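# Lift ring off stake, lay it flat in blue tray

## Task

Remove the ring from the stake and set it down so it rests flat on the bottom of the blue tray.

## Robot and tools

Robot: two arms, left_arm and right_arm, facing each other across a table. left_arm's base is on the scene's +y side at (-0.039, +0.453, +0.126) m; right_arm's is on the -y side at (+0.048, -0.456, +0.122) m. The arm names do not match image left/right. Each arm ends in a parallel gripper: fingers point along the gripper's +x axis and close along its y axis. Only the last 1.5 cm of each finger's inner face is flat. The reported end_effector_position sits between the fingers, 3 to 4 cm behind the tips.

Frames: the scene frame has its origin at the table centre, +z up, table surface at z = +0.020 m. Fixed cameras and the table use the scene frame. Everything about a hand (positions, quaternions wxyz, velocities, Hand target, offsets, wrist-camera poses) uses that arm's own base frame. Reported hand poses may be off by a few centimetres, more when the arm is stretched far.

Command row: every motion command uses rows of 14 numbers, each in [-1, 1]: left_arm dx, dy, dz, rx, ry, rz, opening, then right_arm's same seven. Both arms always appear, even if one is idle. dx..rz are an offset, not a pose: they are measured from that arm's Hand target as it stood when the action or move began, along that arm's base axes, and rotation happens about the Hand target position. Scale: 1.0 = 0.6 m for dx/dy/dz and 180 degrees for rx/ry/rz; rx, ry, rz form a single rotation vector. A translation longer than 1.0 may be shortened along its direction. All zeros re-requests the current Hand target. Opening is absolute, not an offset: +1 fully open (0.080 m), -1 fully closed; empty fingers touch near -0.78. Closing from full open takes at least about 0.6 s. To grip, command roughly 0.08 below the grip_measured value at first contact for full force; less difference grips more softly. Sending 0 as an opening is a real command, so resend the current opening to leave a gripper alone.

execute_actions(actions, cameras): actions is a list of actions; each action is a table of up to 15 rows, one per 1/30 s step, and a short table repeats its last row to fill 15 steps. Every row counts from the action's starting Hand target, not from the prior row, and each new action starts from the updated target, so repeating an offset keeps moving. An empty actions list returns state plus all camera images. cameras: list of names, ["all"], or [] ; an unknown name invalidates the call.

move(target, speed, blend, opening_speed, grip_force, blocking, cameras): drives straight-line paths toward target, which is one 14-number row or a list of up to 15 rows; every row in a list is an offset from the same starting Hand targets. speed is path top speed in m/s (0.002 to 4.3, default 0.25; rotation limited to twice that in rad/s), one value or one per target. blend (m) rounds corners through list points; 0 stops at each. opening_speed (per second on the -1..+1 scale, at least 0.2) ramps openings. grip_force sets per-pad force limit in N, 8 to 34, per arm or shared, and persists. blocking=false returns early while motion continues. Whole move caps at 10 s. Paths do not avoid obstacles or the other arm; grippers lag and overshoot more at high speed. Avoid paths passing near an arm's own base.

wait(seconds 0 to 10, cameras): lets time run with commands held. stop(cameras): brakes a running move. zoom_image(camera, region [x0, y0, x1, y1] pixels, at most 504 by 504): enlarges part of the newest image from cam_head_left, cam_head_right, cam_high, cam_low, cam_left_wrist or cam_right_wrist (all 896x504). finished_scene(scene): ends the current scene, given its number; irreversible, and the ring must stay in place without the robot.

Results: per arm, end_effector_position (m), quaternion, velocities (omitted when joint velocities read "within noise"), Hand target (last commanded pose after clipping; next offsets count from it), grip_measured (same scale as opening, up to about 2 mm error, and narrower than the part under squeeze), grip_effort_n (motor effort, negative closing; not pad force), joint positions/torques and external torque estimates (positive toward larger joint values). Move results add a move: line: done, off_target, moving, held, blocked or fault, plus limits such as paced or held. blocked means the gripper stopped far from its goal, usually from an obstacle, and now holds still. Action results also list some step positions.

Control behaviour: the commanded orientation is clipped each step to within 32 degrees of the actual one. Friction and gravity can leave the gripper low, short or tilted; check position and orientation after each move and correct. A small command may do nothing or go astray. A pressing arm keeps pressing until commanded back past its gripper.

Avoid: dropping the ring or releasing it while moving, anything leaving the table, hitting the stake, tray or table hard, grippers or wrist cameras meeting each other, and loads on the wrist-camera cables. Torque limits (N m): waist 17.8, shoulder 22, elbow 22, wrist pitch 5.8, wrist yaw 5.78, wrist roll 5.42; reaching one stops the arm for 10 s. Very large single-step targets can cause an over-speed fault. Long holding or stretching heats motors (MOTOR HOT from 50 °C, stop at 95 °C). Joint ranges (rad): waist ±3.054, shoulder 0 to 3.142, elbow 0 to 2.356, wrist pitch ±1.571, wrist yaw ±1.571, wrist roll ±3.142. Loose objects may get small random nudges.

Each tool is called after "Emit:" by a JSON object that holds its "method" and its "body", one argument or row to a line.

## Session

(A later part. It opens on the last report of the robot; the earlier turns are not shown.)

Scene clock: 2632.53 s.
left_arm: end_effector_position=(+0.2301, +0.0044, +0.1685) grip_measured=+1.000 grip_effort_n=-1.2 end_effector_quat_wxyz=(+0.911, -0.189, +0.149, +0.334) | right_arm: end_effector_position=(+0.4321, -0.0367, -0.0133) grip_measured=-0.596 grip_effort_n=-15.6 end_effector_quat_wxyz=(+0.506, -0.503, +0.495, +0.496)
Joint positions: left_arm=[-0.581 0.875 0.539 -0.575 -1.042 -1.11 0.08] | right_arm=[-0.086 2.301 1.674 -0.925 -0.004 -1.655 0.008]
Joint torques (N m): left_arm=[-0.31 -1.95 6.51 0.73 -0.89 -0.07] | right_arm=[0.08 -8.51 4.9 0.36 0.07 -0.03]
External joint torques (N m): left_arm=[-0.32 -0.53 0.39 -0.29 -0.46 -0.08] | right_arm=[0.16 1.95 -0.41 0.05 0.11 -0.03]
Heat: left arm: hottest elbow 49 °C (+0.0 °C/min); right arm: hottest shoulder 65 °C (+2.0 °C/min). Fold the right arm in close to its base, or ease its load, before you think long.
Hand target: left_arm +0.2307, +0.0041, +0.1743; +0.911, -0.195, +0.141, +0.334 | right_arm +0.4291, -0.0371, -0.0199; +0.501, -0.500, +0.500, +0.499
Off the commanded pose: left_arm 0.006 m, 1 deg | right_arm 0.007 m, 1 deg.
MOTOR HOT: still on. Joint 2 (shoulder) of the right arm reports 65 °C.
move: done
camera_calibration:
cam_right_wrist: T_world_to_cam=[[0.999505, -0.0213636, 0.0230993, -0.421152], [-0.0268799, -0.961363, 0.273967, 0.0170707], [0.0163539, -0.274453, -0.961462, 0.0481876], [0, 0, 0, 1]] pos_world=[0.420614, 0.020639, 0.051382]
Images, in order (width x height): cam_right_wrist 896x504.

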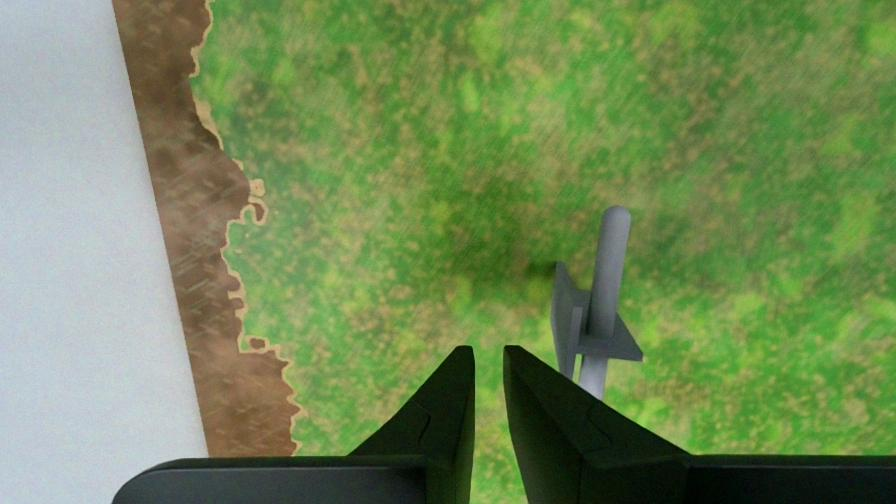

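Emit:
{"method": "execute_actions", "body": {
  "actions": [],
  "cameras": ["cam_high", "cam_right_wrist"]
}}

Scene clock: 2851.00 s.
left_arm: end_effector_position=(+0.2301, +0.0044, +0.1685) grip_measured=+1.000 grip_effort_n=-0.7 end_effector_quat_wxyz=(+0.911, -0.189, +0.149, +0.334) | right_arm: end_effector_position=(+0.4321, -0.0367, -0.0133) grip_measured=-0.596 grip_effort_n=-15.6 end_effector_quat_wxyz=(+0.506, -0.503, +0.495, +0.496)
Joint positions: left_arm=[-0.581 0.875 0.539 -0.575 -1.042 -1.11 0.08] | right_arm=[-0.086 2.301 1.674 -0.925 -0.004 -1.655 0.008]
Joint velocities: within noise
Joint torques (N m): left_arm=[-0.32 -1.96 6.49 0.71 -0.9 -0.09] | right_arm=[-0.05 -8.53 4.87 0.35 0.06 -0.03]
External joint torques (N m): left_arm=[-0.3 -0.55 0.4 -0.3 -0.48 -0.11] | right_arm=[0 2.03 -0.49 0.04 0.11 -0.03]
Heat: left arm: hottest elbow 50 °C (+0.0 °C/min); right arm: hottest shoulder 50 °C (-1.0 °C/min). Fold the left arm in close to its base, or ease its load, before you think long. Fold the right arm in close to its base, or ease its load, before you think long.
Hand target: left_arm +0.2307, +0.0041, +0.1743; +0.911, -0.195, +0.141, +0.334 | right_arm +0.4291, -0.0371, -0.0199; +0.501, -0.500, +0.500, +0.499
Tool commands: left_gripper/opening=+1.0 right_gripper/opening=-0.6
Off the commanded pose: left_arm 0.006 m, 1 deg | right_arm 0.007 m, 1 deg.
MOTOR HOT: joint 3 (elbow) of the left arm reports 50 °C; the controller stops that arm at 95 °C. To cool a motor, set the load down, stop pushing, or move to a pose that needs little force.
MOTOR HOT: still on. Joint 2 (shoulder) of the right arm reports 50 °C.
camera_calibration:
cam_right_wrist: T_world_to_cam=[[0.999495, -0.0213537, 0.0235112, -0.42127], [-0.0269833, -0.961364, 0.273956, 0.0171176], [0.0167529, -0.274452, -0.961455, 0.0480171], [0, 0, 0, 1]] pos_world=[0.420715, 0.020639, 0.0513814]
Images, in order (width x height): cam_high 896x504, cam_right_wrist 896x504.

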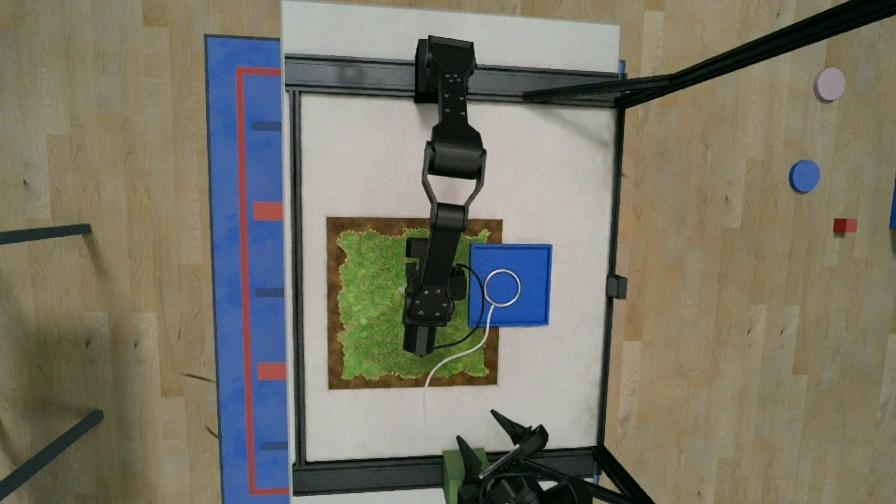

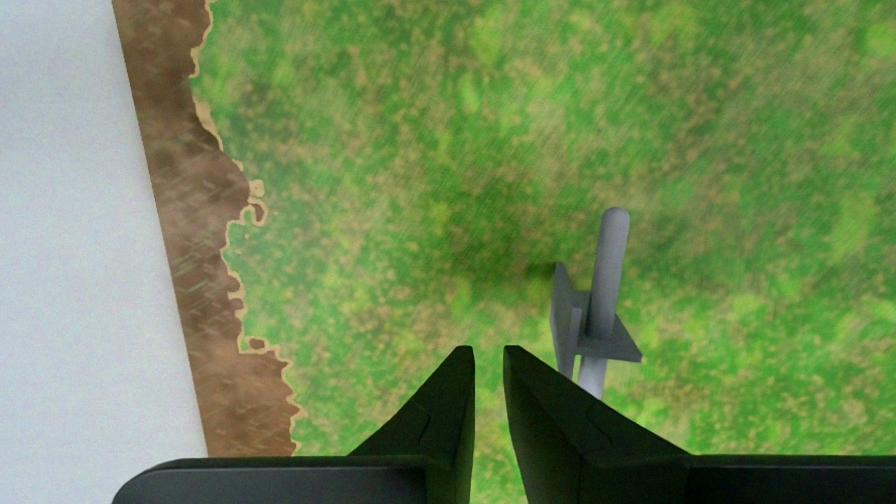

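Emit:
{"method": "move", "body": {
  "target": [0,0,0,0,0,0,1, -0.0023,-0.004,-0.0918,0,0,0,-0.6],
  "speed": 0.12
}}

Scene clock: 2871.07 s.
left_arm: end_effector_position=(+0.2301, +0.0044, +0.1685) grip_measured=+1.000 grip_effort_n=-0.7 end_effector_quat_wxyz=(+0.911, -0.189, +0.149, +0.334) | right_arm: end_effector_position=(+0.4316, -0.0383, -0.0681) grip_measured=-0.596 grip_effort_n=-16.0 end_effector_quat_wxyz=(+0.507, -0.503, +0.496, +0.495)
Joint positions: left_arm=[-0.581 0.875 0.539 -0.575 -1.042 -1.11 0.08] | right_arm=[-0.09 2.398 1.607 -0.761 -0.004 -1.655 0.008]
Joint torques (N m): left_arm=[-0.3 -1.93 6.56 0.72 -0.87 -0.1] | right_arm=[-0.14 -8.43 4.54 0.36 0.06 -0.21]
External joint torques (N m): left_arm=[-0.31 -0.49 0.45 -0.28 -0.44 -0.11] | right_arm=[-0.07 2.21 -0.42 0.04 0.11 -0.21]
Heat: left arm: hottest elbow 50 °C (+0.0 °C/min); right arm: hottest shoulder 50 °C (-1.0 °C/min). Fold the left arm in close to its base, or ease its load, before you think long. Fold the right arm in close to its base, or ease its load, before you think long.
Hand target: left_arm +0.2307, +0.0041, +0.1743; +0.911, -0.195, +0.141, +0.334 | right_arm +0.4277, -0.0394, -0.0750; +0.501, -0.500, +0.500, +0.499
Off the commanded pose: left_arm 0.006 m, 1 deg | right_arm 0.008 m, 1 deg.
MOTOR HOT: still on. Joint 3 (elbow) of the left arm reports 50 °C.
MOTOR HOT: still on. Joint 2 (shoulder) of the right arm reports 50 °C.
move: done

Emit:
{"method": "move", "body": {
  "target": [
    [0,0,0,0,0,0,1, 0,0.0232,0.0417,0,0,0,-0.6],
    [0,0,0,0,0,0,1, 0,-0.004,0.075,0.1833,0,0,-0.6],
    [0,0,0,0,0,0,1, 0,-0.004,0.05,0.1833,0,0,-0.6]
  ],
  "speed": 0.12,
  "blend": [0.012,0.008,0],
  "cameras": ["cam_right_wrist"]
}}

Scene clock: 2896.03 s.
left_arm: end_effector_position=(+0.2301, +0.0044, +0.1685) grip_measured=+1.000 grip_effort_n=-1.2 end_effector_quat_wxyz=(+0.911, -0.189, +0.149, +0.334) | right_arm: end_effector_position=(+0.4280, -0.0425, -0.0405) grip_measured=-0.596 grip_effort_n=-16.0 end_effector_quat_wxyz=(+0.622, -0.340, +0.340, +0.617)
Joint positions: left_arm=[-0.581 0.875 0.539 -0.575 -1.042 -1.11 0.08] | right_arm=[-0.281 2.487 1.791 -1.043 -0.545 -1.894 0.008]
Joint torques (N m): left_arm=[-0.28 -1.97 6.52 0.72 -0.89 -0.08] | right_arm=[-0.18 -8.83 5.59 -0.02 -0.76 -0.24]
External joint torques (N m): left_arm=[-0.3 -0.52 0.39 -0.29 -0.45 -0.1] | right_arm=[-0.1 2.17 0.71 -0.02 -0.39 -0.24]
Heat: left arm: hottest elbow 50 °C (+0.0 °C/min); right arm: hottest shoulder 48 °C (-2.0 °C/min). Fold the left arm in close to its base, or ease its load, before you think long. Fold the right arm in close to its base, or ease its load, before you think long.
Hand target: left_arm +0.2307, +0.0041, +0.1743; +0.911, -0.195, +0.141, +0.334 | right_arm +0.4277, -0.0418, -0.0450; +0.622, -0.337, +0.337, +0.621
Off the commanded pose: left_arm 0.006 m, 1 deg | right_arm 0.005 m, 1 deg.
MOTOR HOT: still on. Joint 3 (elbow) of the left arm reports 50 °C.
MOTOR HOT: still on. Joint 2 (shoulder) of the right arm reports 48 °C.
move: done; blend cut to 0.0075 m at target 2
camera_calibration:
cam_right_wrist: T_world_to_cam=[[0.999669, -0.0255423, -0.00307822, -0.417857], [-0.0253706, -0.958881, -0.282672, -0.00422922], [0.00426847, 0.282657, -0.959212, 0.0495359], [0, 0, 0, 1]] pos_world=[0.4174, -0.02873, 0.0450337]
Images, in order (width x height): cam_right_wrist 896x504.

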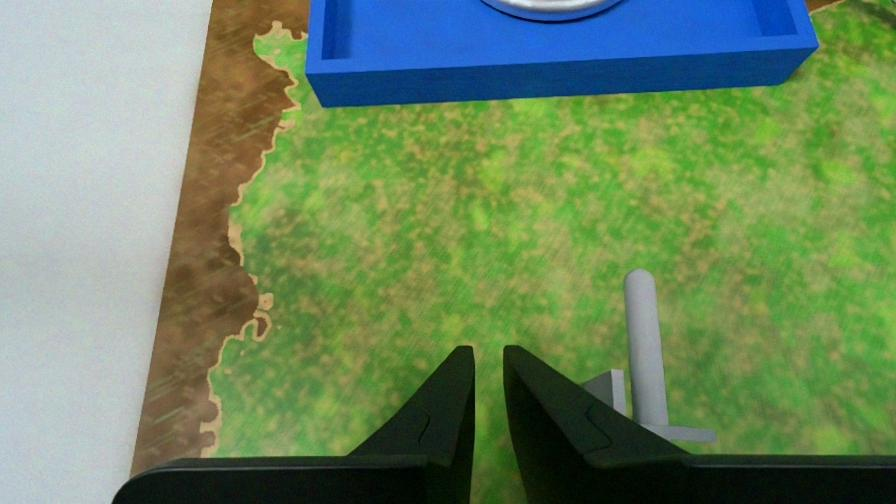

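Emit:
{"method": "move", "body": {
  "target": [0,0,0,0,0,0,1, 0,-0.0517,-0.0025,0,0,0,-0.6],
  "speed": 0.08,
  "cameras": ["cam_right_wrist"]
}}

Scene clock: 2904.63 s.
left_arm: end_effector_position=(+0.2301, +0.0044, +0.1685) grip_measured=+1.000 grip_effort_n=-0.7 end_effector_quat_wxyz=(+0.911, -0.189, +0.149, +0.334) | right_arm: end_effector_position=(+0.4284, -0.0725, -0.0410) grip_measured=-0.596 grip_effort_n=-16.0 end_effector_quat_wxyz=(+0.625, -0.339, +0.336, +0.617)
Joint positions: left_arm=[-0.581 0.875 0.539 -0.575 -1.042 -1.11 0.08] | right_arm=[-0.347 2.535 1.877 -1.117 -0.542 -1.969 0.008]
Joint torques (N m): left_arm=[-0.26 -1.95 6.49 0.72 -0.9 -0.09] | right_arm=[-0.06 -8.7 6.18 -0.4 -0.36 -0.23]
External joint torques (N m): left_arm=[-0.25 -0.51 0.38 -0.29 -0.47 -0.11] | right_arm=[-0.06 2.55 1.27 -0.34 0.01 -0.24]
Heat: left arm: hottest elbow 50 °C (+0.0 °C/min); right arm: hottest shoulder 48 °C (-2.0 °C/min). Fold the left arm in close to its base, or ease its load, before you think long. Fold the right arm in close to its base, or ease its load, before you think long.
Hand target: left_arm +0.2307, +0.0041, +0.1743; +0.911, -0.195, +0.141, +0.334 | right_arm +0.4278, -0.0729, -0.0464; +0.622, -0.337, +0.337, +0.621
Off the commanded pose: left_arm 0.006 m, 1 deg | right_arm 0.006 m, 1 deg.
MOTOR HOT: still on. Joint 3 (elbow) of the left arm reports 50 °C.
MOTOR HOT: still on. Joint 2 (shoulder) of the right arm reports 48 °C.
move: done
camera_calibration:
cam_right_wrist: T_world_to_cam=[[0.999622, -0.0274114, 0.00210405, -0.418971], [-0.0256221, -0.956641, -0.290139, -0.0332284], [0.00996595, 0.289976, -0.956982, 0.0556826], [0, 0, 0, 1]] pos_world=[0.417407, -0.0594189, 0.0445279]
Images, in order (width x height): cam_right_wrist 896x504.

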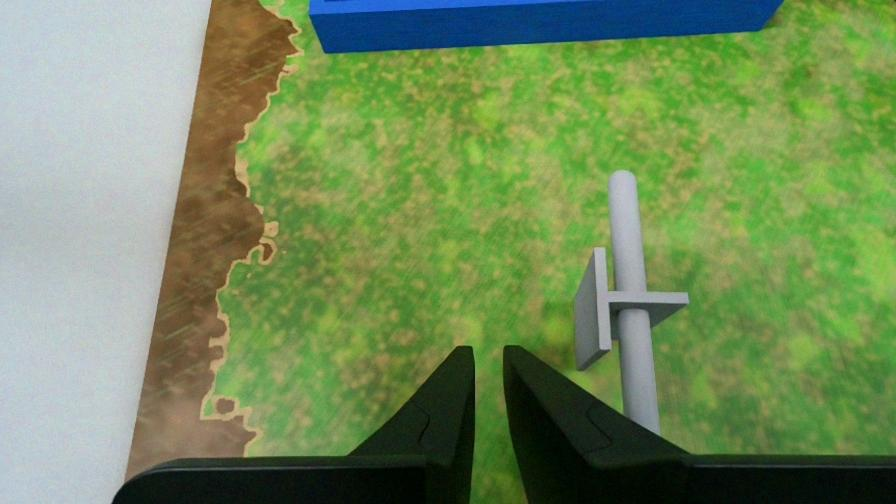

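Emit:
{"method": "move", "body": {
  "target": [
    [0,0,0,0,0,0,1, 0,0,0.1273,0,0,0,-0.6],
    [0,0,0,0,0,0,1, -0.0118,0.4182,0.1273,-0.1833,0,0,-0.6]
  ],
  "speed": [0.15,0.25],
  "blend": [0.02,0],
  "cameras": ["cam_right_wrist","cam_high"]
}}

Scene clock: 2924.13 s.
left_arm: end_effector_position=(+0.2301, +0.0044, +0.1685) grip_measured=+1.000 grip_effort_n=-1.2 end_effector_quat_wxyz=(+0.911, -0.189, +0.149, +0.334) | right_arm: end_effector_position=(+0.4195, +0.1786, +0.0347) grip_measured=-0.596 grip_effort_n=-15.6 end_effector_quat_wxyz=(+0.502, -0.502, +0.495, +0.501)
Joint positions: left_arm=[-0.581 0.875 0.539 -0.575 -1.042 -1.11 0.08] | right_arm=[0.402 2.345 1.947 -1.163 -0.003 -1.175 0.008]
Joint torques (N m): left_arm=[-0.34 -1.97 6.49 0.73 -0.88 -0.08] | right_arm=[-0.12 -8.66 7.17 0.06 0.02 0.16]
External joint torques (N m): left_arm=[-0.33 -0.54 0.42 -0.26 -0.45 -0.1] | right_arm=[-0.05 2.41 1.49 -0.27 0.06 0.16]
Heat: left arm: hottest elbow 50 °C (+0.0 °C/min); right arm: hottest shoulder 52 °C (+2.0 °C/min). Fold the left arm in close to its base, or ease its load, before you think long. Fold the right arm in close to its base, or ease its load, before you think long.
Hand target: left_arm +0.2307, +0.0041, +0.1743; +0.911, -0.195, +0.141, +0.334 | right_arm +0.4207, +0.1781, +0.0299; +0.501, -0.500, +0.500, +0.500
Off the commanded pose: left_arm 0.006 m, 1 deg | right_arm 0.005 m, 1 deg.
MOTOR HOT: still on. Joint 3 (elbow) of the left arm reports 50 °C.
MOTOR HOT: still on. Joint 2 (shoulder) of the right arm reports 52 °C.
move: done
camera_calibration:
cam_right_wrist: T_world_to_cam=[[0.999816, -0.0134113, 0.0136941, -0.406337], [-0.0166198, -0.962489, 0.27081, 0.20655], [0.00954856, -0.270988, -0.962535, 0.156012], [0, 0, 0, 1]] pos_world=[0.408206, 0.23563, 0.099796]
Images, in order (width x height): cam_high 896x504, cam_right_wrist 896x504.

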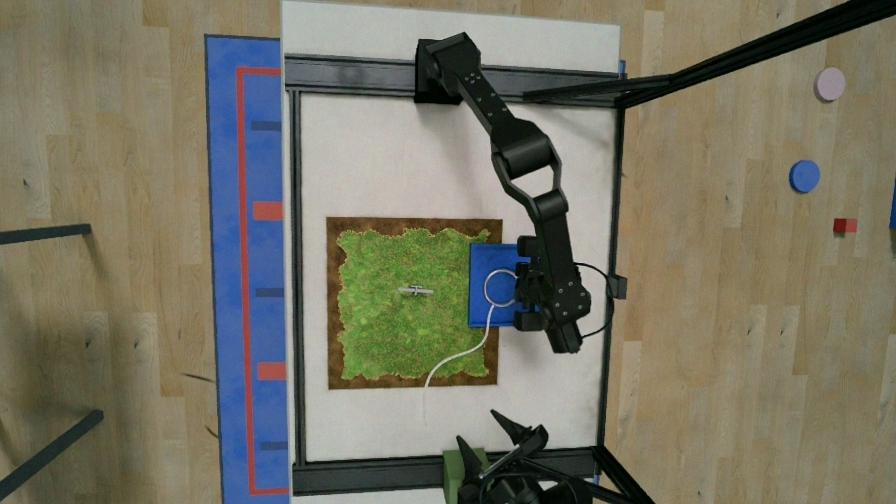

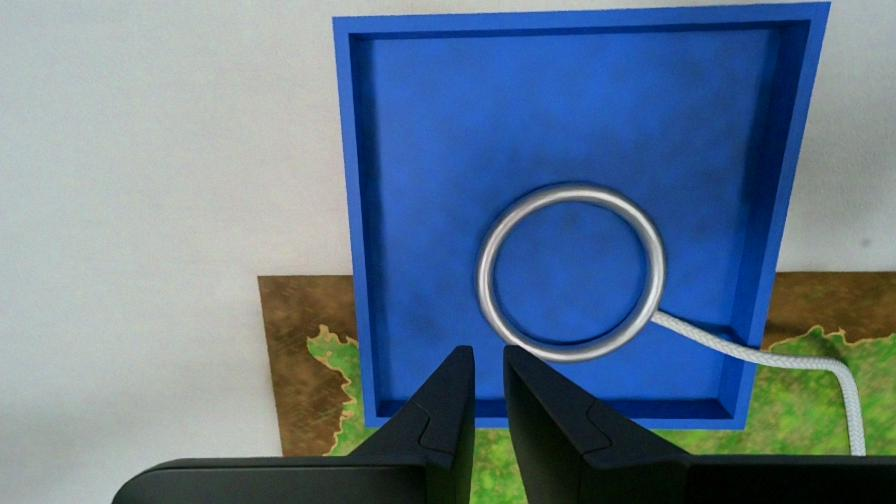

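Emit:
{"method": "zoom_image", "body": {
  "camera": "cam_high",
  "region": [376, 256, 456, 326]
}}

Emit:
{"method": "zoom_image", "body": {
  "camera": "cam_high",
  "region": [320, 200, 560, 440]
}}

Scaled by 6.300 from the camera's 896x504 image, which has a finer 1280x720 frame.

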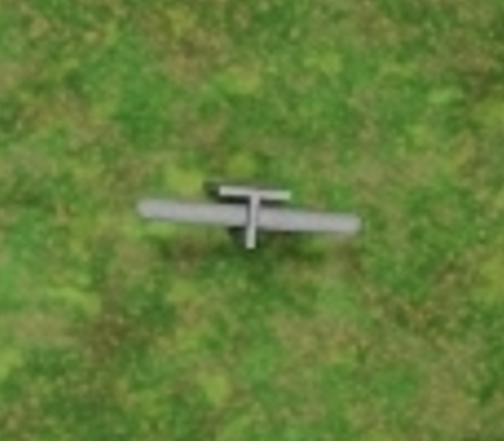

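Scaled by 2.100 from the camera's 896x504 image, which has a finer 1280x720 frame.

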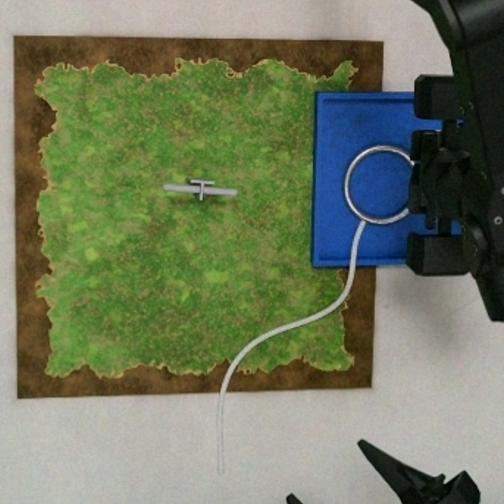

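Emit:
{"method": "move", "body": {
  "target": [
    [0,0,0,0,0,0,1, 0.0108,-0.3627,-0.0333,0,0,0,-0.4],
    [0,0,0,0,0,0,1, 0.0108,-0.3627,-0.1665,0,0,0,-0.4]
  ],
  "speed": [0.25,0.08],
  "blend": [0.02,0],
  "opening_speed": 0.5,
  "cameras": ["cam_right_wrist","cam_low"]
}}

Scene clock: 3126.13 s.
left_arm: end_effector_position=(+0.2301, +0.0044, +0.1685) grip_measured=+1.000 grip_effort_n=-0.7 end_effector_quat_wxyz=(+0.911, -0.189, +0.149, +0.334) | right_arm: end_effector_position=(+0.4312, -0.0400, -0.0628) grip_measured=-0.403 grip_effort_n=17.9 end_effector_quat_wxyz=(+0.507, -0.503, +0.498, +0.493)
Joint positions: left_arm=[-0.581 0.875 0.539 -0.575 -1.042 -1.11 0.08] | right_arm=[-0.093 2.386 1.608 -0.773 0 -1.655 0.017]
Joint torques (N m): left_arm=[-0.34 -1.98 6.49 0.73 -0.9 -0.07] | right_arm=[0.03 -8.48 4.53 0.37 -0.11 -0.24]
External joint torques (N m): left_arm=[-0.34 -0.57 0.43 -0.27 -0.46 -0.09] | right_arm=[0.03 2.08 -0.41 0.07 -0.06 -0.24]
Heat: left arm: hottest elbow 51 °C (+0.0 °C/min); right arm: hottest shoulder 52 °C (-1.0 °C/min). Fold the left arm in close to its base, or ease its load, before you think long. Fold the right arm in close to its base, or ease its load, before you think long.
Hand target: left_arm +0.2307, +0.0041, +0.1743; +0.911, -0.195, +0.141, +0.334 | right_arm +0.4272, -0.0396, -0.0700; +0.501, -0.500, +0.500, +0.500
Off the commanded pose: left_arm 0.006 m, 1 deg | right_arm 0.008 m, 1 deg.
MOTOR HOT: still on. Joint 3 (elbow) of the left arm reports 51 °C.
MOTOR HOT: still on. Joint 2 (shoulder) of the right arm reports 52 °C.
move: done
camera_calibration:
cam_right_wrist: T_world_to_cam=[[0.999296, -0.0282059, 0.0247217, -0.419362], [-0.033975, -0.959957, 0.27808, 0.0307446], [0.0158883, -0.278724, -0.96024, -0.00014284], [0, 0, 0, 1]] pos_world=[0.420114, 0.0176452, 0.00168074]
Images, in order (width x height): cam_low 896x504, cam_right_wrist 896x504.

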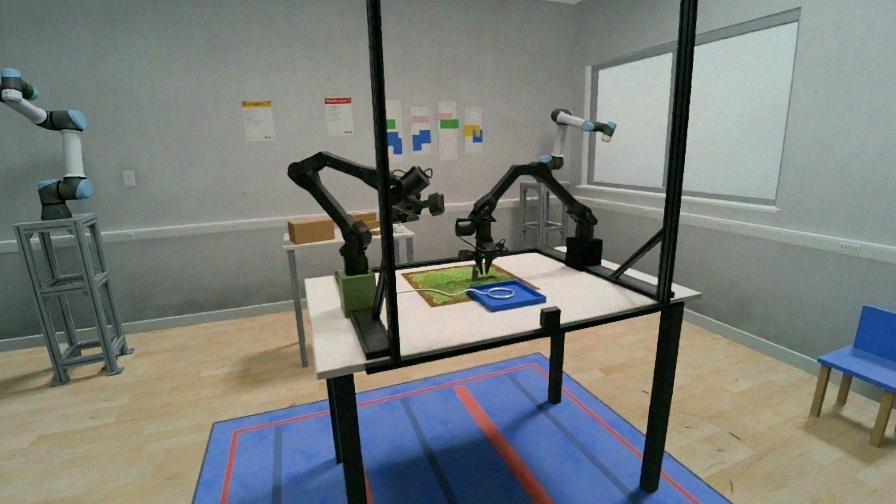

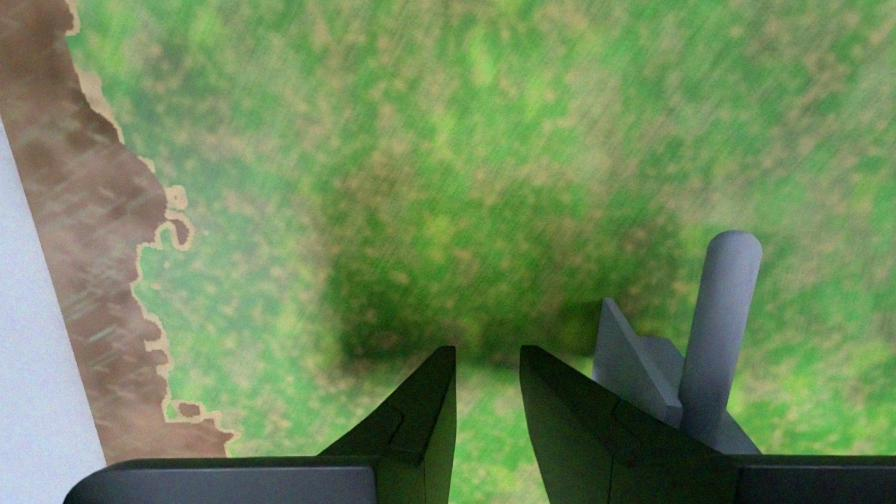

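Emit:
{"method": "zoom_image", "body": {
  "camera": "cam_low",
  "region": [440, 200, 540, 300]
}}

Scaled by 5.040 from the camera's 896x504 image, which has a finer 1280x720 frame.

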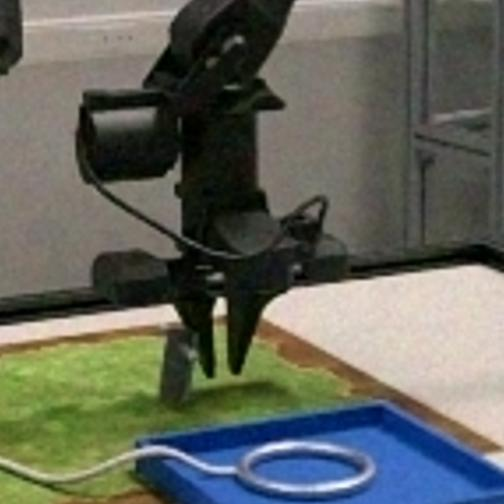

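Emit:
{"method": "move", "body": {
  "target": [
    [0,0,0,0,0,0,1, 0,0,0.2,0,0,0,-0.4],
    [0,0,0,0,0,0,1, -0.3,0.066,0.37,0,0,0,-0.4]
  ],
  "speed": [0.15,0.25],
  "blend": [0.03,0]
}}

Scene clock: 3163.47 s.
left_arm: end_effector_position=(+0.2301, +0.0044, +0.1685) grip_measured=+1.000 grip_effort_n=-1.2 end_effector_quat_wxyz=(+0.911, -0.189, +0.149, +0.334) | right_arm: end_effector_position=(+0.2500, -0.0005, +0.1526) grip_measured=-0.403 grip_effort_n=17.9 end_effector_quat_wxyz=(+0.501, -0.502, +0.498, +0.499)
Joint positions: left_arm=[-0.581 0.875 0.539 -0.575 -1.042 -1.11 0.08] | right_arm=[-0.002 1.482 1.259 -1.342 0 -1.575 0.017]
Joint torques (N m): left_arm=[-0.29 -1.99 6.57 0.72 -0.88 -0.09] | right_arm=[0.31 -5.54 4.96 0.05 -0.11 0.15]
External joint torques (N m): left_arm=[-0.31 -0.55 0.47 -0.28 -0.44 -0.11] | right_arm=[0.34 -0.52 -0.74 -0.25 -0.06 0.15]
Heat: left arm: hottest elbow 51 °C (+0.0 °C/min); right arm: hottest shoulder 47 °C (-6.1 °C/min). Fold the left arm in close to its base, or ease its load, before you think long.
Hand target: left_arm +0.2307, +0.0041, +0.1743; +0.911, -0.195, +0.141, +0.334 | right_arm +0.2472, +0.0000, +0.1520; +0.501, -0.500, +0.500, +0.499
Off the commanded pose: left_arm 0.006 m, 1 deg | right_arm 0.003 m, 0 deg.
MOTOR HOT: still on. Joint 3 (elbow) of the left arm reports 51 °C.
MOTOR HOT: cleared for the motors of the right arm.
move: done

Emit:
{"method": "move", "body": {
  "target": [0.3238,0.2298,-0.2905,-0.3114,0.2162,0.1792,-0.4, 0,0,0,0,0,0,-0.4],
  "speed": 0.2,
  "cameras": ["cam_left_wrist","cam_high"]
}}

Scene clock: 3172.73 s.
left_arm: end_effector_position=(+0.4234, +0.1420, +0.0010) grip_measured=-0.397 grip_effort_n=-15.1 end_effector_quat_wxyz=(+0.503, -0.497, +0.500, +0.500) | right_arm: end_effector_position=(+0.2499, -0.0005, +0.1526) grip_measured=-0.403 grip_effort_n=17.9 end_effector_quat_wxyz=(+0.501, -0.502, +0.498, +0.499)
Joint positions: left_arm=[0.322 2.346 1.812 -1.035 -0.006 -1.244 0.017] | right_arm=[-0.002 1.482 1.259 -1.343 0 -1.575 0.017]
Joint torques (N m): left_arm=[0.07 -8.99 5.49 -0.09 0.22 -0.11] | right_arm=[0.15 -5.55 4.97 0.04 -0.11 0.15]
External joint torques (N m): left_arm=[0.14 1.33 0.29 -0.37 0.27 -0.12] | right_arm=[0.17 -0.53 -0.74 -0.27 -0.05 0.15]
Heat: left arm: hottest elbow 51 °C (+0.0 °C/min); right arm: hottest shoulder 46 °C (-7.0 °C/min). Fold the left arm in close to its base, or ease its load, before you think long.
Hand target: left_arm +0.4250, +0.1420, +0.0000; +0.500, -0.500, +0.500, +0.500 | right_arm +0.2472, +0.0000, +0.1520; +0.501, -0.500, +0.500, +0.500
Off the commanded pose: left_arm 0.002 m, 0 deg | right_arm 0.003 m, 0 deg.
MOTOR HOT: still on. Joint 3 (elbow) of the left arm reports 51 °C.
move: done
camera_calibration:
cam_left_wrist: T_world_to_cam=[[0.999236, -0.00136235, -0.0390482, -0.408331], [0.00634973, -0.980444, 0.196695, 0.180746], [-0.0385526, -0.196793, -0.979687, 0.120795], [0, 0, 0, 1]] pos_world=[0.411529, 0.200426, 0.0668445]
Images, in order (width x height): cam_high 896x504, cam_left_wrist 896x504.

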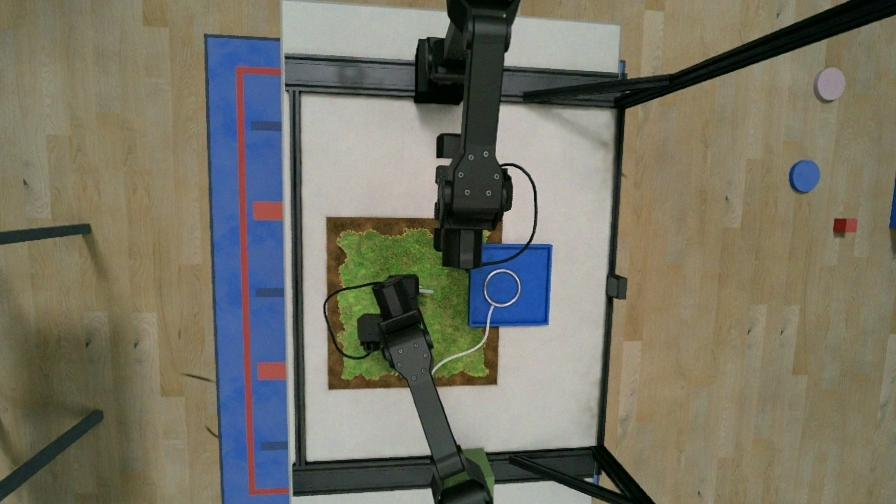

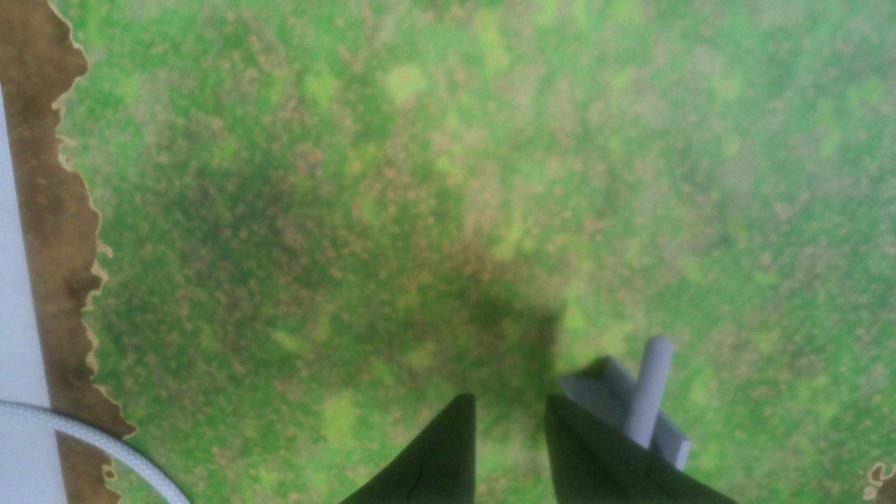

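Emit:
{"method": "move", "body": {
  "target": [-0.3238,-0.2298,0.25,0,0,0,1, 0,0,0,0,0,0,-0.4],
  "speed": 0.2,
  "opening_speed": 0.8
}}

Scene clock: 3274.53 s.
left_arm: end_effector_position=(+0.2327, +0.0055, +0.1495) grip_measured=+0.997 grip_effort_n=13.7 end_effector_quat_wxyz=(+0.502, -0.499, +0.499, +0.501) | right_arm: end_effector_position=(+0.2499, -0.0005, +0.1526) grip_measured=-0.403 grip_effort_n=17.9 end_effector_quat_wxyz=(+0.501, -0.502, +0.498, +0.499)
Joint positions: left_arm=[0.021 1.421 1.193 -1.343 -0.005 -1.549 0.08] | right_arm=[-0.002 1.482 1.259 -1.343 0 -1.575 0.017]
Joint torques (N m): left_arm=[-0.34 -5.04 4.17 -0.14 0.12 -0.13] | right_arm=[0.15 -5.53 4.97 0.04 -0.11 0.15]
External joint torques (N m): left_arm=[-0.34 -0.78 -1.17 -0.4 0.17 -0.13] | right_arm=[0.15 -0.52 -0.69 -0.24 -0.06 0.15]
Heat: left arm: hottest elbow 49 °C (-1.0 °C/min); right arm: hottest shoulder 39 °C (-2.0 °C/min). Fold the left arm in close to its base, or ease its load, before you think long.
Hand target: left_arm +0.2307, +0.0041, +0.1500; +0.500, -0.500, +0.500, +0.500 | right_arm +0.2472, +0.0000, +0.1520; +0.501, -0.500, +0.500, +0.500
Off the commanded pose: left_arm 0.003 m, 0 deg | right_arm 0.003 m, 0 deg.
MOTOR HOT: still on. Joint 3 (elbow) of the left arm reports 49 °C.
move: done

Emit:
{"method": "finished_scene", "body": {
  "scene": 1
}}

The scene is finished: the task was done.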